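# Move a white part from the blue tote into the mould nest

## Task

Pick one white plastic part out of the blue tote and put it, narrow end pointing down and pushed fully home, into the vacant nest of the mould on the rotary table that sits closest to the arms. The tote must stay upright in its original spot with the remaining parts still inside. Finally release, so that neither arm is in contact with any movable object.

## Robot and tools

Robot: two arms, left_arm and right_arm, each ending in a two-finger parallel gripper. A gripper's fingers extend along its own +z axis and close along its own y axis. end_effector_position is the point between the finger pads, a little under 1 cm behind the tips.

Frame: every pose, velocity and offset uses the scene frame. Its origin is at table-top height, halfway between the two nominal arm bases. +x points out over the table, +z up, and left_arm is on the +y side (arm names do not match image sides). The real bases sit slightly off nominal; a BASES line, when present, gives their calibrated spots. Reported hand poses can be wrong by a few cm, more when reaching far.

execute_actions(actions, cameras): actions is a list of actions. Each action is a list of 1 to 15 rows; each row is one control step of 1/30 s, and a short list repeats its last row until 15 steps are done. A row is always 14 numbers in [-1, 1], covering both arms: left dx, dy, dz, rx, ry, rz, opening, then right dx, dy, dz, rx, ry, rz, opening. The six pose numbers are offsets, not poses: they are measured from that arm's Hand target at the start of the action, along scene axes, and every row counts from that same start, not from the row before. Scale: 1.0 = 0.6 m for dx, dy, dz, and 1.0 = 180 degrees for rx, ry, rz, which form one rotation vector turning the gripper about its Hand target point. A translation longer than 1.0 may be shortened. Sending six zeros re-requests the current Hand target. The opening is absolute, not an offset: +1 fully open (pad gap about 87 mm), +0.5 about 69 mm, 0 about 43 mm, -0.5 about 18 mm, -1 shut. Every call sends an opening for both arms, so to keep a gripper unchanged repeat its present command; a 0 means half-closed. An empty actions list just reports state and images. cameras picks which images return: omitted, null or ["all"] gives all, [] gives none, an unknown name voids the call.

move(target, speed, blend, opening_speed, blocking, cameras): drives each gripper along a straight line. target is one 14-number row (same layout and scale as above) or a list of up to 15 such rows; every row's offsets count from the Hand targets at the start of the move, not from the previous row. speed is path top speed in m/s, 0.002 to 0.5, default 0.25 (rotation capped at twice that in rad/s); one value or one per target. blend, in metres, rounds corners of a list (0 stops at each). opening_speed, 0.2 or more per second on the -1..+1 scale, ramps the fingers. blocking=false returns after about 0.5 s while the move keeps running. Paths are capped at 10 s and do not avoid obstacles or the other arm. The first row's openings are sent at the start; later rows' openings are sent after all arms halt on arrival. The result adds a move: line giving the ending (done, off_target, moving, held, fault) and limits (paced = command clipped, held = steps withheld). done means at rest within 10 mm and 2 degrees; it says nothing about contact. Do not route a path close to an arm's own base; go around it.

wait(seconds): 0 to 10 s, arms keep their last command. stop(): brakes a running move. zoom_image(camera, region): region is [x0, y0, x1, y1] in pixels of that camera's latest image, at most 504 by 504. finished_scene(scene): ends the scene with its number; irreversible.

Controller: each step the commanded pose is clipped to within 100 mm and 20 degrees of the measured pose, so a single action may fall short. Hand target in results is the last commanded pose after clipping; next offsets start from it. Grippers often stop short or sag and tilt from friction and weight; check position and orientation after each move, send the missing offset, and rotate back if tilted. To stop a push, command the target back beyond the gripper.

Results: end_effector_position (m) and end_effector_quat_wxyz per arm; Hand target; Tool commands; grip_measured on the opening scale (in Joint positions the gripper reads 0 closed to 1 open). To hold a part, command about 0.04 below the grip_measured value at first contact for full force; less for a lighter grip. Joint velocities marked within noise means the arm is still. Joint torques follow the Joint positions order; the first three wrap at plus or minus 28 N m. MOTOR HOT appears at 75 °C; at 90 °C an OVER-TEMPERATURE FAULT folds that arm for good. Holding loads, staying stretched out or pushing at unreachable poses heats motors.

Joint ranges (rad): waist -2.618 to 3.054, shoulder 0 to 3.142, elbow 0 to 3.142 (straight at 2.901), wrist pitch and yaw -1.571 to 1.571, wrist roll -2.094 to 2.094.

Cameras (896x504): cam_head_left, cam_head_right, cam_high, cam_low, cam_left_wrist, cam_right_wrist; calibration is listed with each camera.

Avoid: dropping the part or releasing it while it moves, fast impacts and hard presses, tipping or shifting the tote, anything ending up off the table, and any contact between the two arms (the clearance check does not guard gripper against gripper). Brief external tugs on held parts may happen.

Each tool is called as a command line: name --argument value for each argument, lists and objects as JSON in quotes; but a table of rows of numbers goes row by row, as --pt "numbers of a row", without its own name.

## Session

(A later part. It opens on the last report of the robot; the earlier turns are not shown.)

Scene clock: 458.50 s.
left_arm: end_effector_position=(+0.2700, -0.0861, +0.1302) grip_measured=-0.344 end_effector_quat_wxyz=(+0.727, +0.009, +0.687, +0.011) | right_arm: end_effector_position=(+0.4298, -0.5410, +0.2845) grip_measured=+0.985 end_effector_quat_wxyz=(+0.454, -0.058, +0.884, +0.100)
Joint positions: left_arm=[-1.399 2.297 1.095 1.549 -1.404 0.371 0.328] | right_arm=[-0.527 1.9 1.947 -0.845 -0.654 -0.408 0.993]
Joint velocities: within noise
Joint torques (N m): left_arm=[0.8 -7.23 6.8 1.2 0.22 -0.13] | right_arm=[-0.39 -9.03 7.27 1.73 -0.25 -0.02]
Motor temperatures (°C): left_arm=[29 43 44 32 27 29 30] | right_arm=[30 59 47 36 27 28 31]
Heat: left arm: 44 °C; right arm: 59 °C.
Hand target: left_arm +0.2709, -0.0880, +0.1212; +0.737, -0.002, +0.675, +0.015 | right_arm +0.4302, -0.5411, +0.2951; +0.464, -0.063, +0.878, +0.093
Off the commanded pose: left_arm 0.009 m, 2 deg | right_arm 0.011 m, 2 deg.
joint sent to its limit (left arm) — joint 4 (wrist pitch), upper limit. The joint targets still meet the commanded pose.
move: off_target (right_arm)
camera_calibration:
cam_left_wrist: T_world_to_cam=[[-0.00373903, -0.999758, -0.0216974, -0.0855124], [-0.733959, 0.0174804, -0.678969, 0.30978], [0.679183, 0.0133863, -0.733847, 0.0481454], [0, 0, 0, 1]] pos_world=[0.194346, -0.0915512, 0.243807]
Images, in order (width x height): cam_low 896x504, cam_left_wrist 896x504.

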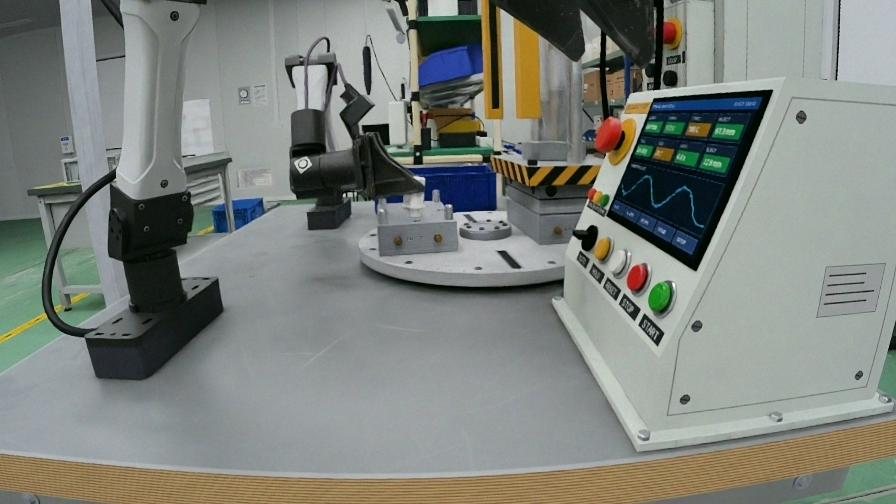

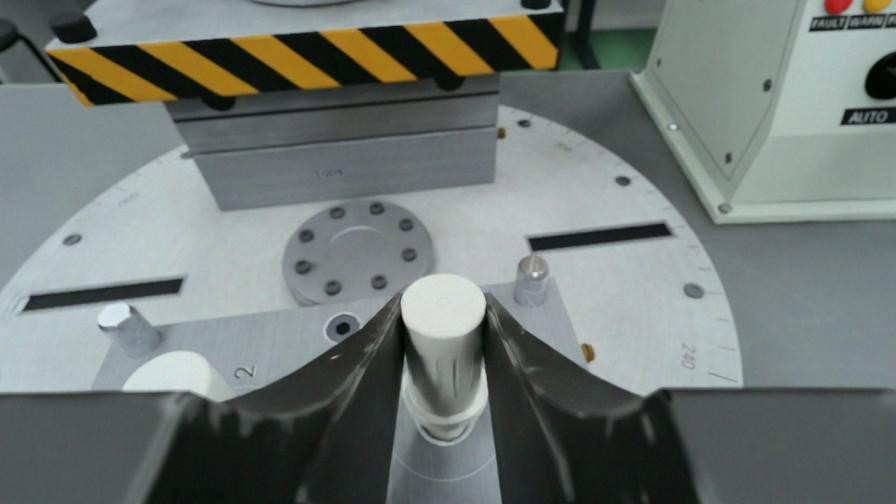

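move --target '[-0.005,0,-0.0133,0,0,0,-0.385,0,0,0,0,0,0,1]' --speed 0.03 --cameras '["cam_left_wrist","cam_low"]'

zoom_image --camera "cam_low" --region '[385, 140, 445, 225]'

zoom_image --camera "cam_left_wrist" --region '[330, 260, 560, 504]'

Scene clock: 485.23 s.
left_arm: end_effector_position=(+0.2699, -0.0853, +0.1295) grip_measured=-0.344 end_effector_quat_wxyz=(+0.726, +0.001, +0.687, +0.008) | right_arm: end_effector_position=(+0.4298, -0.5410, +0.2845) grip_measured=+0.985 end_effector_quat_wxyz=(+0.454, -0.058, +0.884, +0.100)
Joint positions: left_arm=[-1.399 2.3 1.095 1.56 -1.411 0.362 0.328] | right_arm=[-0.527 1.9 1.947 -0.845 -0.654 -0.408 0.993]
Joint velocities: within noise
Joint torques (N m): left_arm=[0.27 -6.39 6.23 1.08 0.22 -0.23] | right_arm=[-0.29 -9.03 7.31 1.72 -0.26 -0.01]
Motor temperatures (°C): left_arm=[29 43 43 32 27 29 30] | right_arm=[30 59 47 36 27 28 31]
Heat: left arm: 43 °C; right arm: 59 °C.
Hand target: left_arm +0.2679, -0.0880, +0.1132; +0.737, -0.002, +0.675, +0.015 | right_arm +0.4302, -0.5411, +0.2951; +0.464, -0.063, +0.878, +0.093
Off the commanded pose: left_arm 0.017 m, 2 deg | right_arm 0.011 m, 2 deg.
joint read past its limit (left arm) — joint 4 (wrist pitch), upper limit.
joint sent to its limit (left arm) — joint 4 (wrist pitch), upper limit. The joint targets still meet the commanded pose.
move: off_target (left_arm, right_arm)
camera_calibration:
cam_left_wrist: T_world_to_cam=[[0.00222534, -0.999981, -0.00578836, -0.0884488], [-0.734784, 0.00229113, -0.678297, 0.30807], [0.678297, 0.00576263, -0.734765, 0.0473829], [0, 0, 0, 1]] pos_world=[0.194422, -0.089426, 0.243266]
Images, in order (width x height): cam_low 896x504, cam_left_wrist 896x504.

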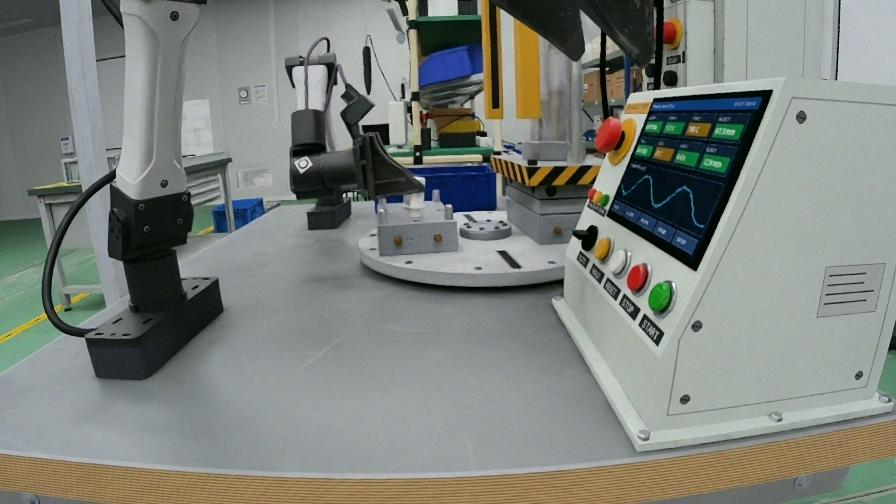

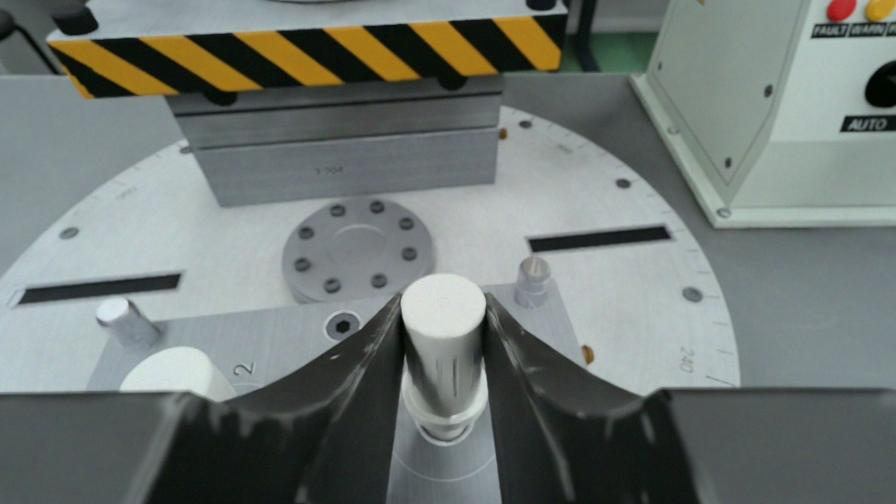

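Scaled by 5.929 from the camera's 896x504 image, which has a finer 1280x720 frame.

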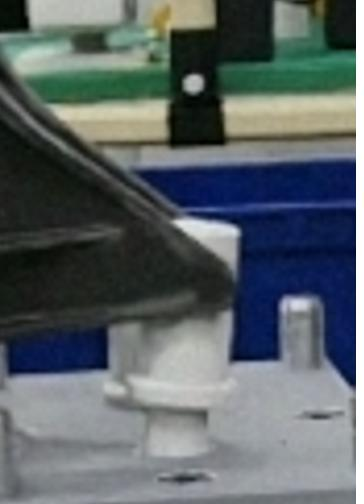

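Scaled by 2.066 from the camera's 896x504 image, which has a finer 1280x720 frame.

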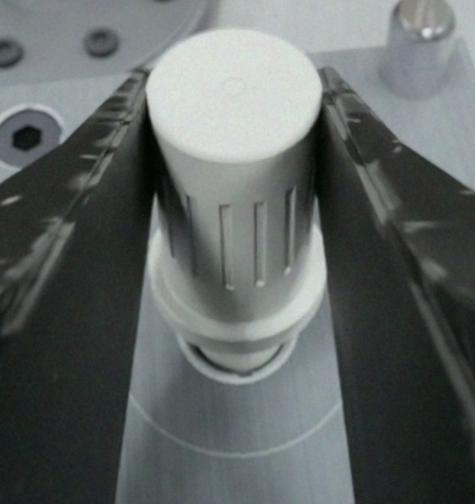

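move --target '[-0.02,0,0.018,0,0,0,-0.37,0,0,0,0,0,0,1]' --speed 0.03 --cameras '["cam_low"]'

zoom_image --camera "cam_low" --region '[385, 140, 445, 225]'

Scene clock: 493.93 s.
left_arm: end_effector_position=(+0.2662, -0.0855, +0.1287) grip_measured=-0.344 end_effector_quat_wxyz=(+0.725, +0.000, +0.689, +0.008) | right_arm: end_effector_position=(+0.4298, -0.5410, +0.2845) grip_measured=+0.985 end_effector_quat_wxyz=(+0.454, -0.058, +0.884, +0.100)
Joint positions: left_arm=[-1.408 2.3 1.095 1.56 -1.423 0.362 0.328] | right_arm=[-0.527 1.9 1.947 -0.845 -0.654 -0.408 0.993]
Joint velocities: within noise
Joint torques (N m): left_arm=[-1.29 -8.88 5.6 1.08 0.06 0.02] | right_arm=[-0.46 -9.03 7.28 1.72 -0.23 -0.01]
Motor temperatures (°C): left_arm=[29 42 43 32 27 29 30] | right_arm=[30 59 47 36 27 28 31]
Heat: left arm: 43 °C; right arm: 59 °C.
Hand target: left_arm +0.2557, -0.0881, +0.1240; +0.737, -0.002, +0.675, +0.015 | right_arm +0.4302, -0.5411, +0.2951; +0.464, -0.063, +0.878, +0.093
Off the commanded pose: left_arm 0.012 m, 2 deg | right_arm 0.011 m, 2 deg.
joint read past its limit (left arm) — joint 4 (wrist pitch), upper limit.
joint sent to its limit (left arm) — joint 4 (wrist pitch), upper limit. The joint targets are off in orientation, not in position.
move: off_target (left_arm, right_arm)
Images, in order (width x height): cam_low 896x504.

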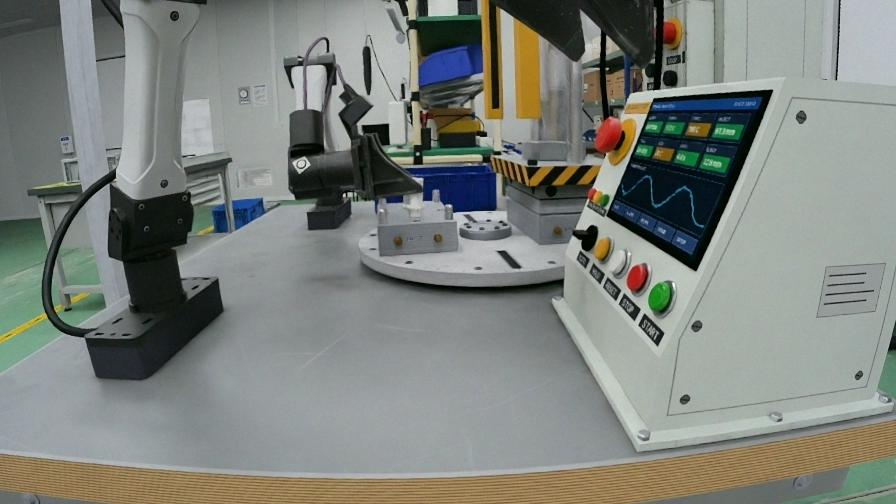

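Scaled by 5.929 from the camera's 896x504 image, which has a finer 1280x720 frame.

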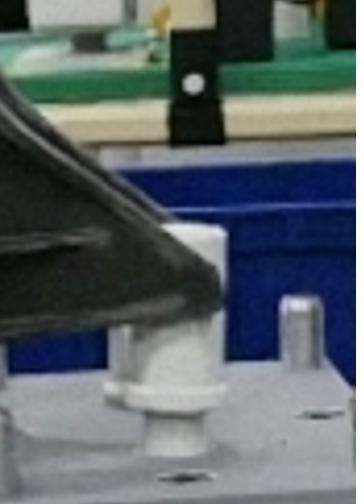

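move --target '[-0.002,0,-0.03,0,0,0,-0.45,0,0,0,0,0,0,1]' --speed 0.03 --cameras '["cam_low","cam_left_wrist"]'

zoom_image --camera "cam_low" --region '[385, 140, 445, 225]'

zoom_image --camera "cam_left_wrist" --region '[330, 260, 560, 504]'

Scene clock: 501.90 s.
left_arm: end_effector_position=(+0.2655, -0.0852, +0.1210) grip_measured=-0.344 end_effector_quat_wxyz=(+0.723, -0.005, +0.691, +0.007) | right_arm: end_effector_position=(+0.4298, -0.5410, +0.2845) grip_measured=+0.985 end_effector_quat_wxyz=(+0.454, -0.058, +0.884, +0.100)
Joint positions: left_arm=[-1.409 2.317 1.095 1.56 -1.431 0.337 0.328] | right_arm=[-0.527 1.9 1.947 -0.845 -0.654 -0.408 0.993]
Joint velocities: within noise
Joint torques (N m): left_arm=[-1.37 -7.19 5.08 1.08 0.11 -0.17] | right_arm=[-0.42 -8.99 7.24 1.75 -0.23 0]
Motor temperatures (°C): left_arm=[29 42 43 33 27 29 30] | right_arm=[30 60 47 36 27 28 31]
Heat: left arm: 43 °C; right arm: 60 °C.
Hand target: left_arm +0.2546, -0.0880, +0.1059; +0.737, -0.002, +0.675, +0.015 | right_arm +0.4302, -0.5411, +0.2951; +0.464, -0.063, +0.878, +0.093
Off the commanded pose: left_arm 0.019 m, 3 deg | right_arm 0.011 m, 2 deg.
joint read past its limit (left arm) — joint 4 (wrist pitch), upper limit.
joint sent to its limit (left arm) — joint 4 (wrist pitch), upper limit. The joint targets are off in orientation, not in position.
move: off_target (left_arm, right_arm)
camera_calibration:
cam_left_wrist: T_world_to_cam=[[0.00928616, -0.999951, 0.00337689, -0.0913686], [-0.740831, -0.00914794, -0.671629, 0.2989], [0.671627, 0.00373515, -0.74088, 0.0465287], [0, 0, 0, 1]] pos_world=[0.191033, -0.0888037, 0.23553]
Images, in order (width x height): cam_low 896x504, cam_left_wrist 896x504.

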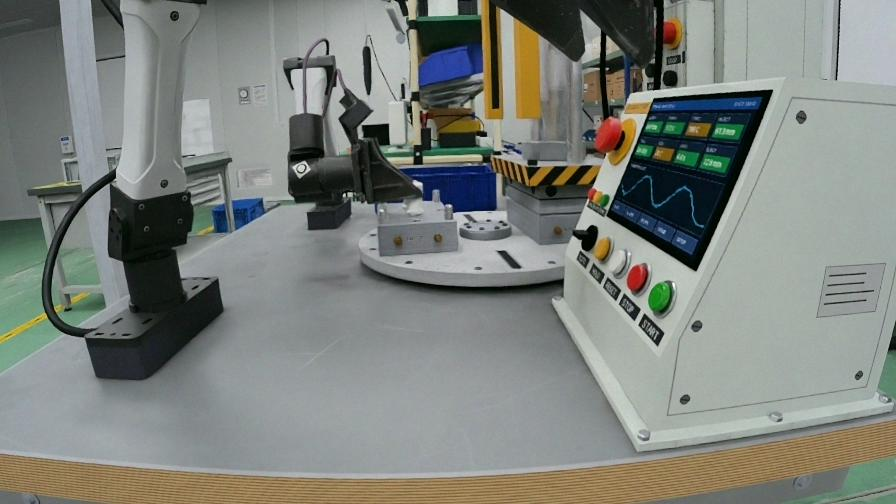

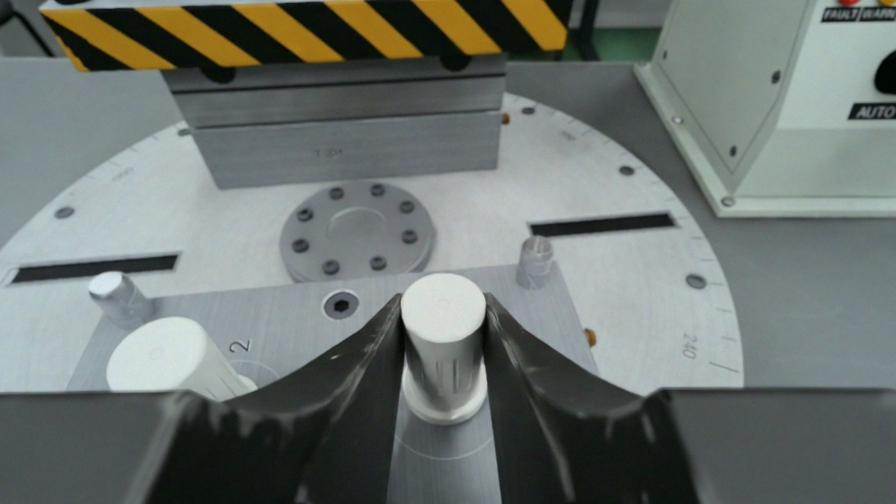

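Scaled by 5.929 from the camera's 896x504 image, which has a finer 1280x720 frame.

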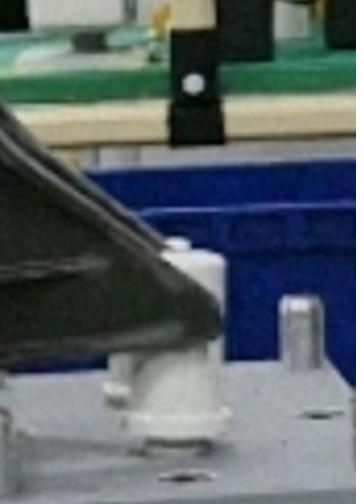

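Scaled by 2.066 from the camera's 896x504 image, which has a finer 1280x720 frame.

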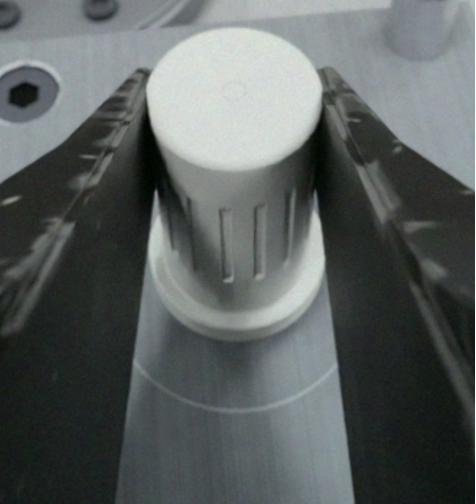

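move --target '[0.008,0,-0.014,0,0,0,-0.45,0,0,0,0,0,0,1]' --speed 0.03 --cameras '["cam_low","cam_left_wrist"]'

zoom_image --camera "cam_low" --region '[385, 140, 445, 225]'

zoom_image --camera "cam_left_wrist" --region '[330, 260, 560, 504]'

Scene clock: 509.93 s.
left_arm: end_effector_position=(+0.2653, -0.0853, +0.1182) grip_measured=-0.344 end_effector_quat_wxyz=(+0.723, -0.005, +0.691, +0.007) | right_arm: end_effector_position=(+0.4298, -0.5410, +0.2845) grip_measured=+0.985 end_effector_quat_wxyz=(+0.454, -0.058, +0.884, +0.100)
Joint positions: left_arm=[-1.41 2.324 1.095 1.56 -1.432 0.331 0.328] | right_arm=[-0.527 1.9 1.947 -0.845 -0.654 -0.408 0.993]
Joint velocities: within noise
Joint torques (N m): left_arm=[-0.42 -5.98 5.34 1.09 0.21 -0.3] | right_arm=[-0.44 -8.94 7.36 1.73 -0.22 0.02]
Motor temperatures (°C): left_arm=[29 42 42 33 27 29 30] | right_arm=[30 60 47 36 27 28 31]
Heat: left arm: 42 °C; right arm: 60 °C.
Hand target: left_arm +0.2594, -0.0881, +0.0976; +0.737, -0.002, +0.675, +0.015 | right_arm +0.4302, -0.5411, +0.2951; +0.464, -0.063, +0.878, +0.093
Off the commanded pose: left_arm 0.022 m, 3 deg | right_arm 0.011 m, 2 deg.
joint read past its limit (left arm) — joint 4 (wrist pitch), upper limit.
joint sent to its limit (left arm) — joint 4 (wrist pitch), upper limit. The joint targets are off in orientation, not in position.
move: off_target (left_arm, right_arm)
camera_calibration:
cam_left_wrist: T_world_to_cam=[[0.00899046, -0.999955, 0.00306946, -0.0913483], [-0.741493, -0.00872607, -0.670904, 0.296998], [0.670901, 0.00375575, -0.741538, 0.0448347], [0, 0, 0, 1]] pos_world=[0.190963, -0.0889209, 0.232784]
Images, in order (width x height): cam_low 896x504, cam_left_wrist 896x504.

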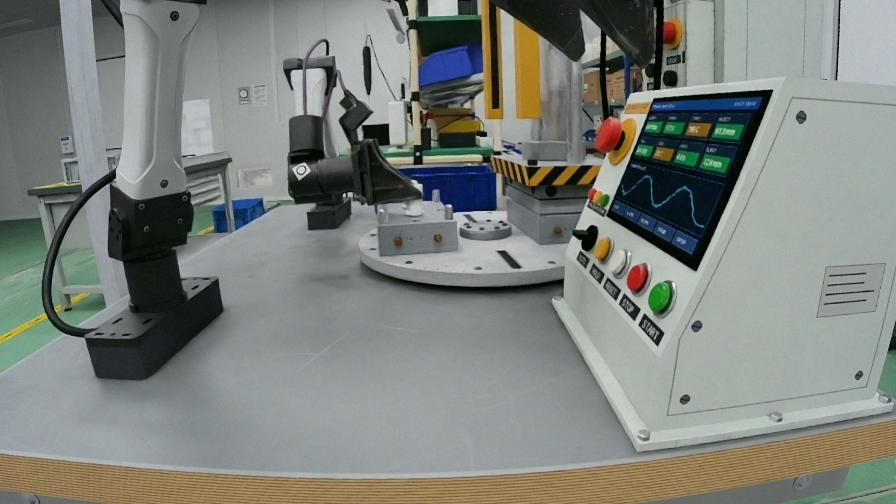

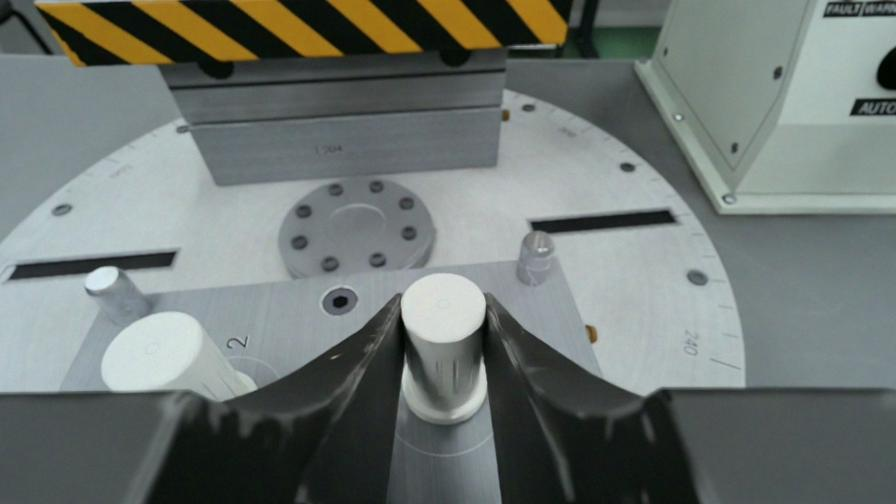

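Scaled by 5.929 from the camera's 896x504 image, which has a finer 1280x720 frame.

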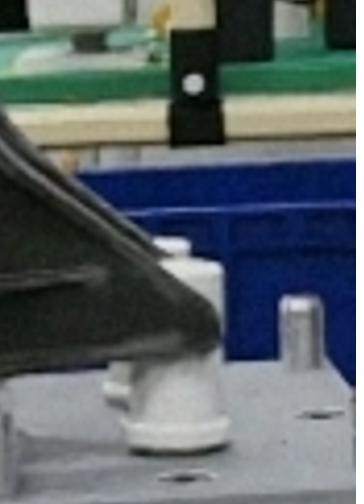

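Scaled by 2.066 from the camera's 896x504 image, which has a finer 1280x720 frame.

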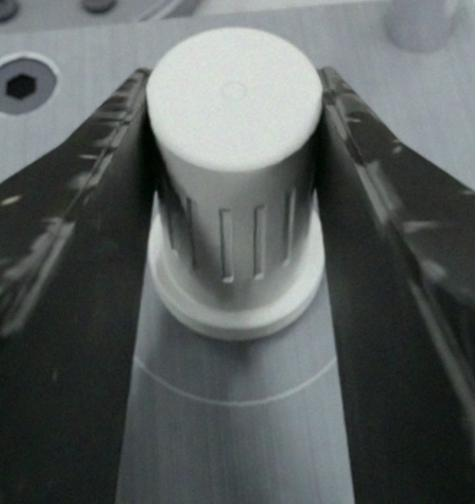

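move --target '[0.014,0.003,0.0275,0,0,0,-0.45,0,0,0,0,0,0,1]' --speed 0.03 --cameras '[]'

move --target '[0,0,0,0,0,0,0.1,0,0,0,0,0,0,1]' --opening_speed 0.5 --cameras '["cam_low","cam_left_wrist"]'

zoom_image --camera "cam_low" --region '[385, 140, 445, 225]'

zoom_image --camera "cam_left_wrist" --region '[330, 260, 560, 504]'

Scene clock: 519.23 s.
left_arm: end_effector_position=(+0.2653, -0.0854, +0.1183) grip_measured=-0.344 end_effector_quat_wxyz=(+0.723, -0.002, +0.691, +0.009) | right_arm: end_effector_position=(+0.4298, -0.5410, +0.2845) grip_measured=+0.985 end_effector_quat_wxyz=(+0.454, -0.058, +0.884, +0.100)
Joint positions: left_arm=[-1.41 2.324 1.095 1.56 -1.43 0.336 0.328] | right_arm=[-0.527 1.9 1.947 -0.845 -0.654 -0.408 0.993]
Joint velocities: within noise
Joint torques (N m): left_arm=[1.16 -8.62 5.59 1.08 0.39 -0.01] | right_arm=[-0.38 -9.02 7.28 1.76 -0.26 0]
Motor temperatures (°C): left_arm=[29 42 42 33 27 29 30] | right_arm=[30 60 47 36 27 28 31]
Heat: left arm: 42 °C; right arm: 60 °C.
Hand target: left_arm +0.2678, -0.0863, +0.1141; +0.737, -0.002, +0.675, +0.015 | right_arm +0.4302, -0.5411, +0.2951; +0.464, -0.063, +0.878, +0.093
Off the commanded pose: left_arm 0.005 m, 3 deg | right_arm 0.011 m, 2 deg.
joint read past its limit (left arm) — joint 4 (wrist pitch), upper limit.
joint sent to its limit (left arm) — joint 4 (wrist pitch), upper limit. The joint targets still meet the commanded pose.
move: off_target (left_arm, right_arm)
No camera images: "cameras" was empty.

Scene clock: 520.53 s.
left_arm: end_effector_position=(+0.2653, -0.0854, +0.1183) grip_measured=+0.100 end_effector_quat_wxyz=(+0.723, -0.002, +0.691, +0.009) | right_arm: end_effector_position=(+0.4298, -0.5410, +0.2845) grip_measured=+0.985 end_effector_quat_wxyz=(+0.454, -0.058, +0.884, +0.100)
Joint positions: left_arm=[-1.41 2.324 1.095 1.56 -1.43 0.336 0.55] | right_arm=[-0.527 1.9 1.947 -0.845 -0.654 -0.408 0.993]
Joint velocities: within noise
Joint torques (N m): left_arm=[1.2 -8.65 5.57 1.09 0.39 -0.01] | right_arm=[-0.35 -8.96 7.31 1.76 -0.24 -0.01]
Motor temperatures (°C): left_arm=[29 42 42 33 27 29 30] | right_arm=[30 60 47 36 27 28 31]
Heat: left arm: 42 °C; right arm: 60 °C.
Hand target: left_arm +0.2678, -0.0863, +0.1141; +0.737, -0.002, +0.675, +0.015 | right_arm +0.4302, -0.5411, +0.2951; +0.464, -0.063, +0.878, +0.093
Off the commanded pose: left_arm 0.005 m, 3 deg | right_arm 0.011 m, 2 deg.
joint read past its limit (left arm) — joint 4 (wrist pitch), upper limit.
joint sent to its limit (left arm) — joint 4 (wrist pitch), upper limit. The joint targets still meet the commanded pose.
move: off_target (left_arm, right_arm)
camera_calibration:
cam_left_wrist: T_world_to_cam=[[0.00742827, -0.99997, -0.00235215, -0.0903884], [-0.741149, -0.00392651, -0.671329, 0.297456], [0.6713, 0.00673011, -0.741156, 0.0450044], [0, 0, 0, 1]] pos_world=[0.19092, -0.0895205, 0.232834]
Images, in order (width x height): cam_low 896x504, cam_left_wrist 896x504.

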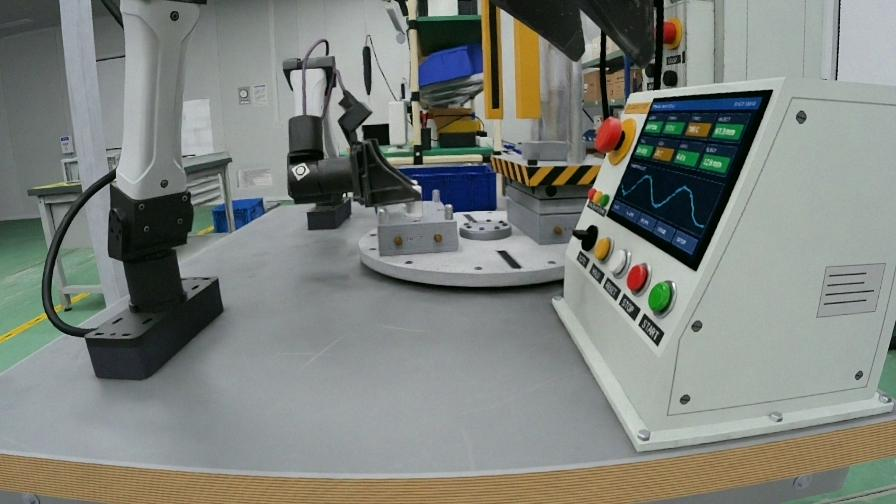

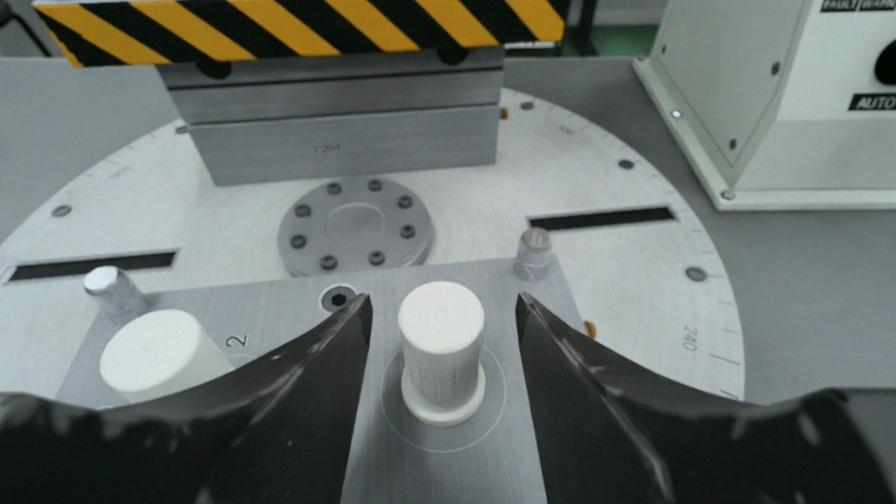

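Scaled by 5.929 from the camera's 896x504 image, which has a finer 1280x720 frame.

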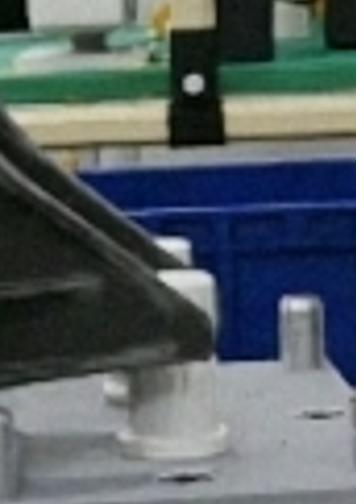

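Scaled by 2.066 from the camera's 896x504 image, which has a finer 1280x720 frame.

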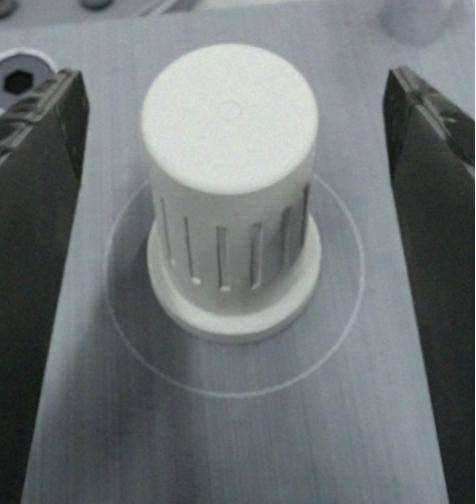

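move --pt "-0.02 0 0.1 0 0 0 0.1 0 0 0 0 0 0 1" --pt "-0.1 0.05 0.25 0 0 0 0.1 0 0 0 0 0 0 1" --speed '[0.06,0.15]' --blend 0.01

zoom_image --camera "cam_low" --region '[370, 140, 470, 260]'

zoom_image --camera "cam_left_wrist" --region '[200, 250, 704, 504]'

Scene clock: 531.40 s.
left_arm: end_effector_position=(+0.2109, -0.0619, +0.2594) grip_measured=+0.100 end_effector_quat_wxyz=(+0.720, +0.016, +0.694, -0.001) | right_arm: end_effector_position=(+0.4298, -0.5410, +0.2845) grip_measured=+0.985 end_effector_quat_wxyz=(+0.454, -0.058, +0.884, +0.100)
Joint positions: left_arm=[-1.541 1.929 1.07 1.56 -1.515 0.722 0.55] | right_arm=[-0.527 1.9 1.947 -0.845 -0.654 -0.408 0.993]
Joint velocities: within noise
Joint torques (N m): left_arm=[0.21 -9.92 5.23 0.71 0.38 0.1] | right_arm=[-0.36 -8.95 7.42 1.75 -0.21 0.01]
Motor temperatures (°C): left_arm=[29 43 42 33 27 29 30] | right_arm=[30 60 47 36 27 28 31]
Heat: left arm: 43 °C; right arm: 60 °C.
Hand target: left_arm +0.2079, -0.0562, +0.2641; +0.737, -0.002, +0.675, +0.015 | right_arm +0.4302, -0.5411, +0.2951; +0.464, -0.063, +0.878, +0.093
Off the commanded pose: left_arm 0.008 m, 4 deg | right_arm 0.011 m, 2 deg.
joint read past its limit (left arm) — joint 4 (wrist pitch), upper limit.
joint sent to its limit (left arm) — joint 4 (wrist pitch), upper limit. The joint targets are off in orientation, not in position.
move: off_target (left_arm, right_arm)
camera_calibration:
cam_left_wrist: T_world_to_cam=[[-0.0323292, -0.999355, -0.0156181, -0.0543264], [-0.747018, 0.0345418, -0.663905, 0.353616], [0.664017, -0.00979652, -0.747653, 0.188118], [0, 0, 0, 1]] pos_world=[0.137488, -0.064663, 0.374566]

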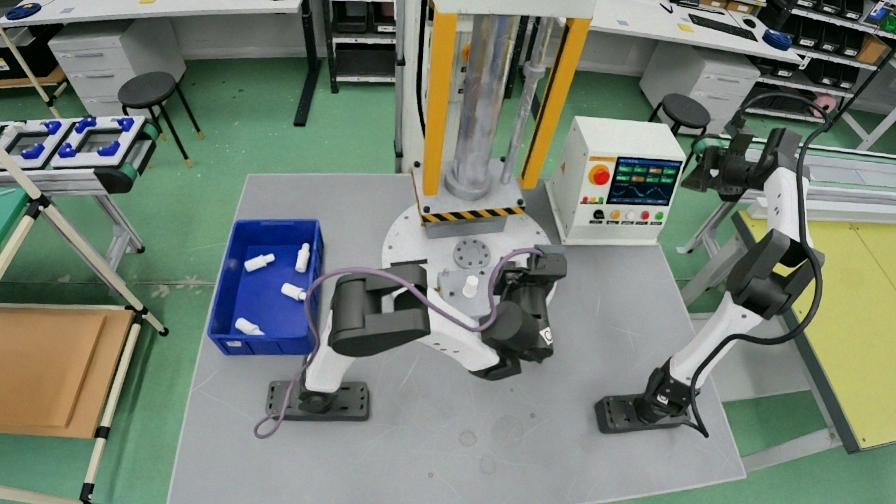

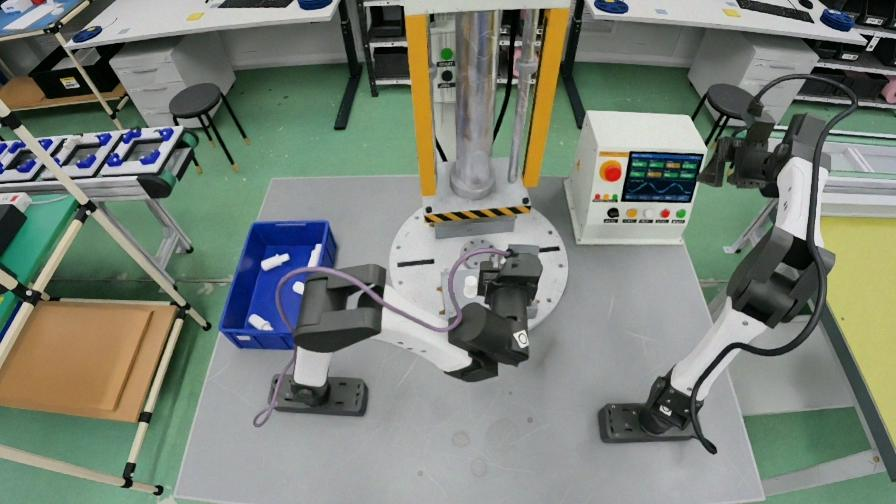

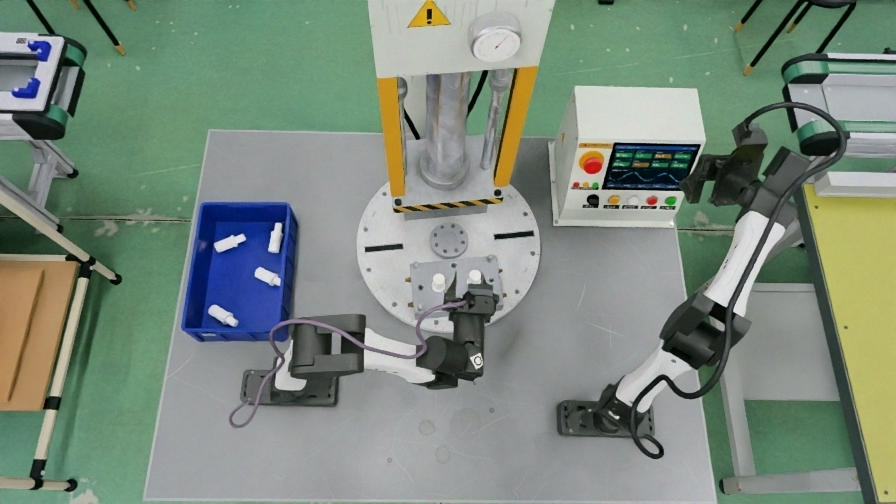

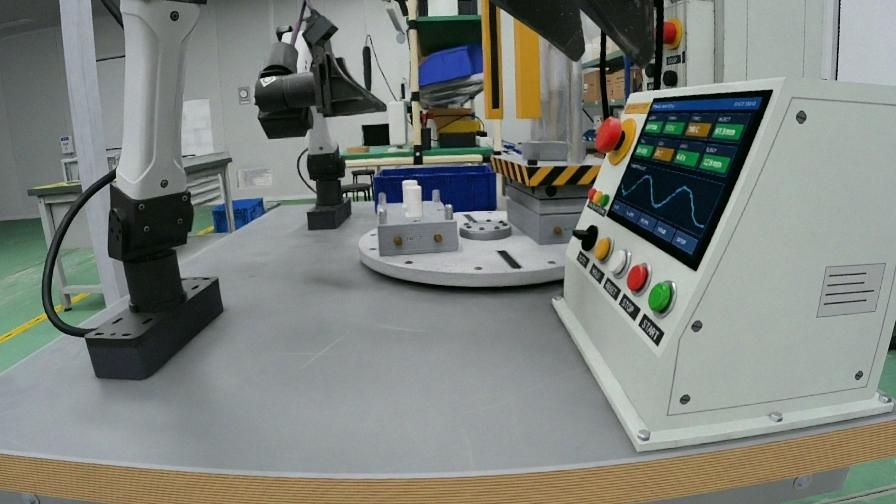

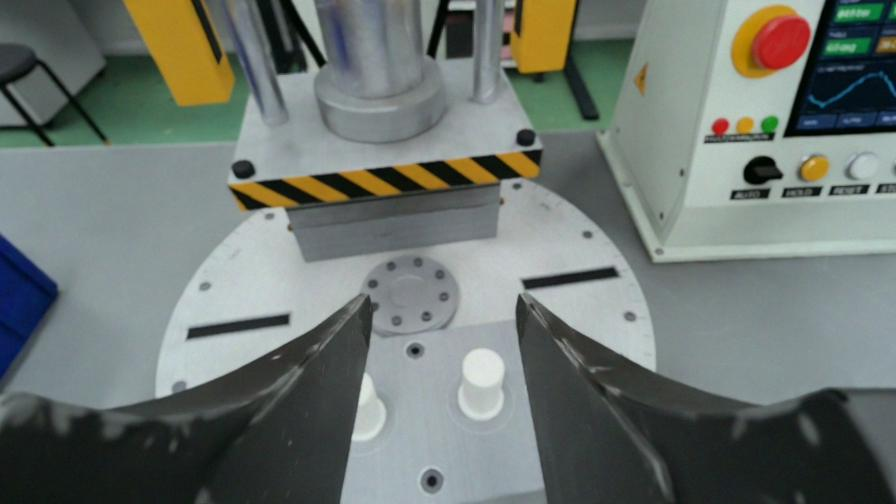

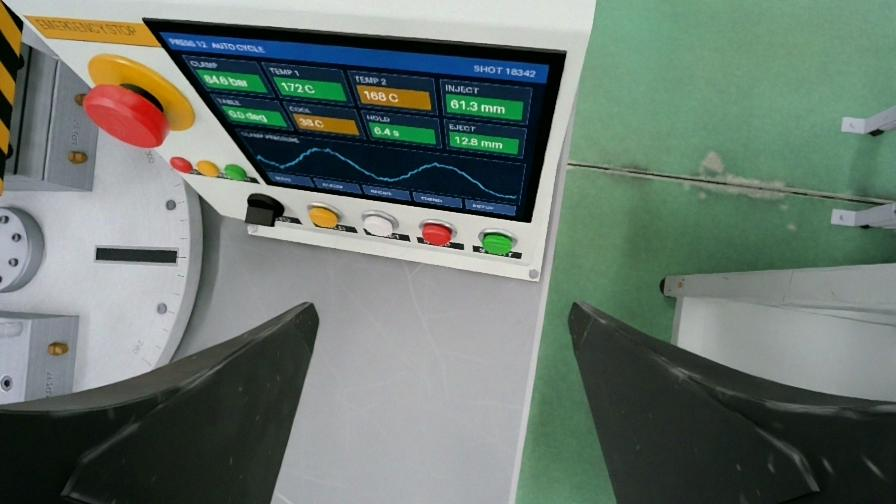

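Scaled by 4.200 from the camera's 896x504 image, which has a finer 1280x720 frame.

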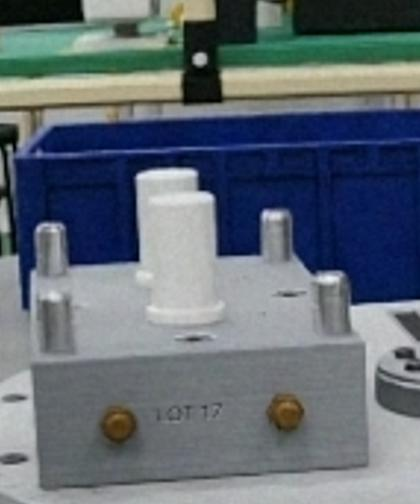

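Scaled by 1.000.

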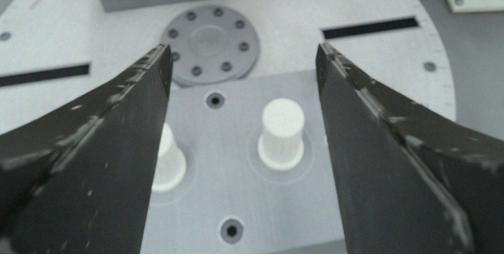

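finished_scene --scene 1

The scene is finished: the task was done.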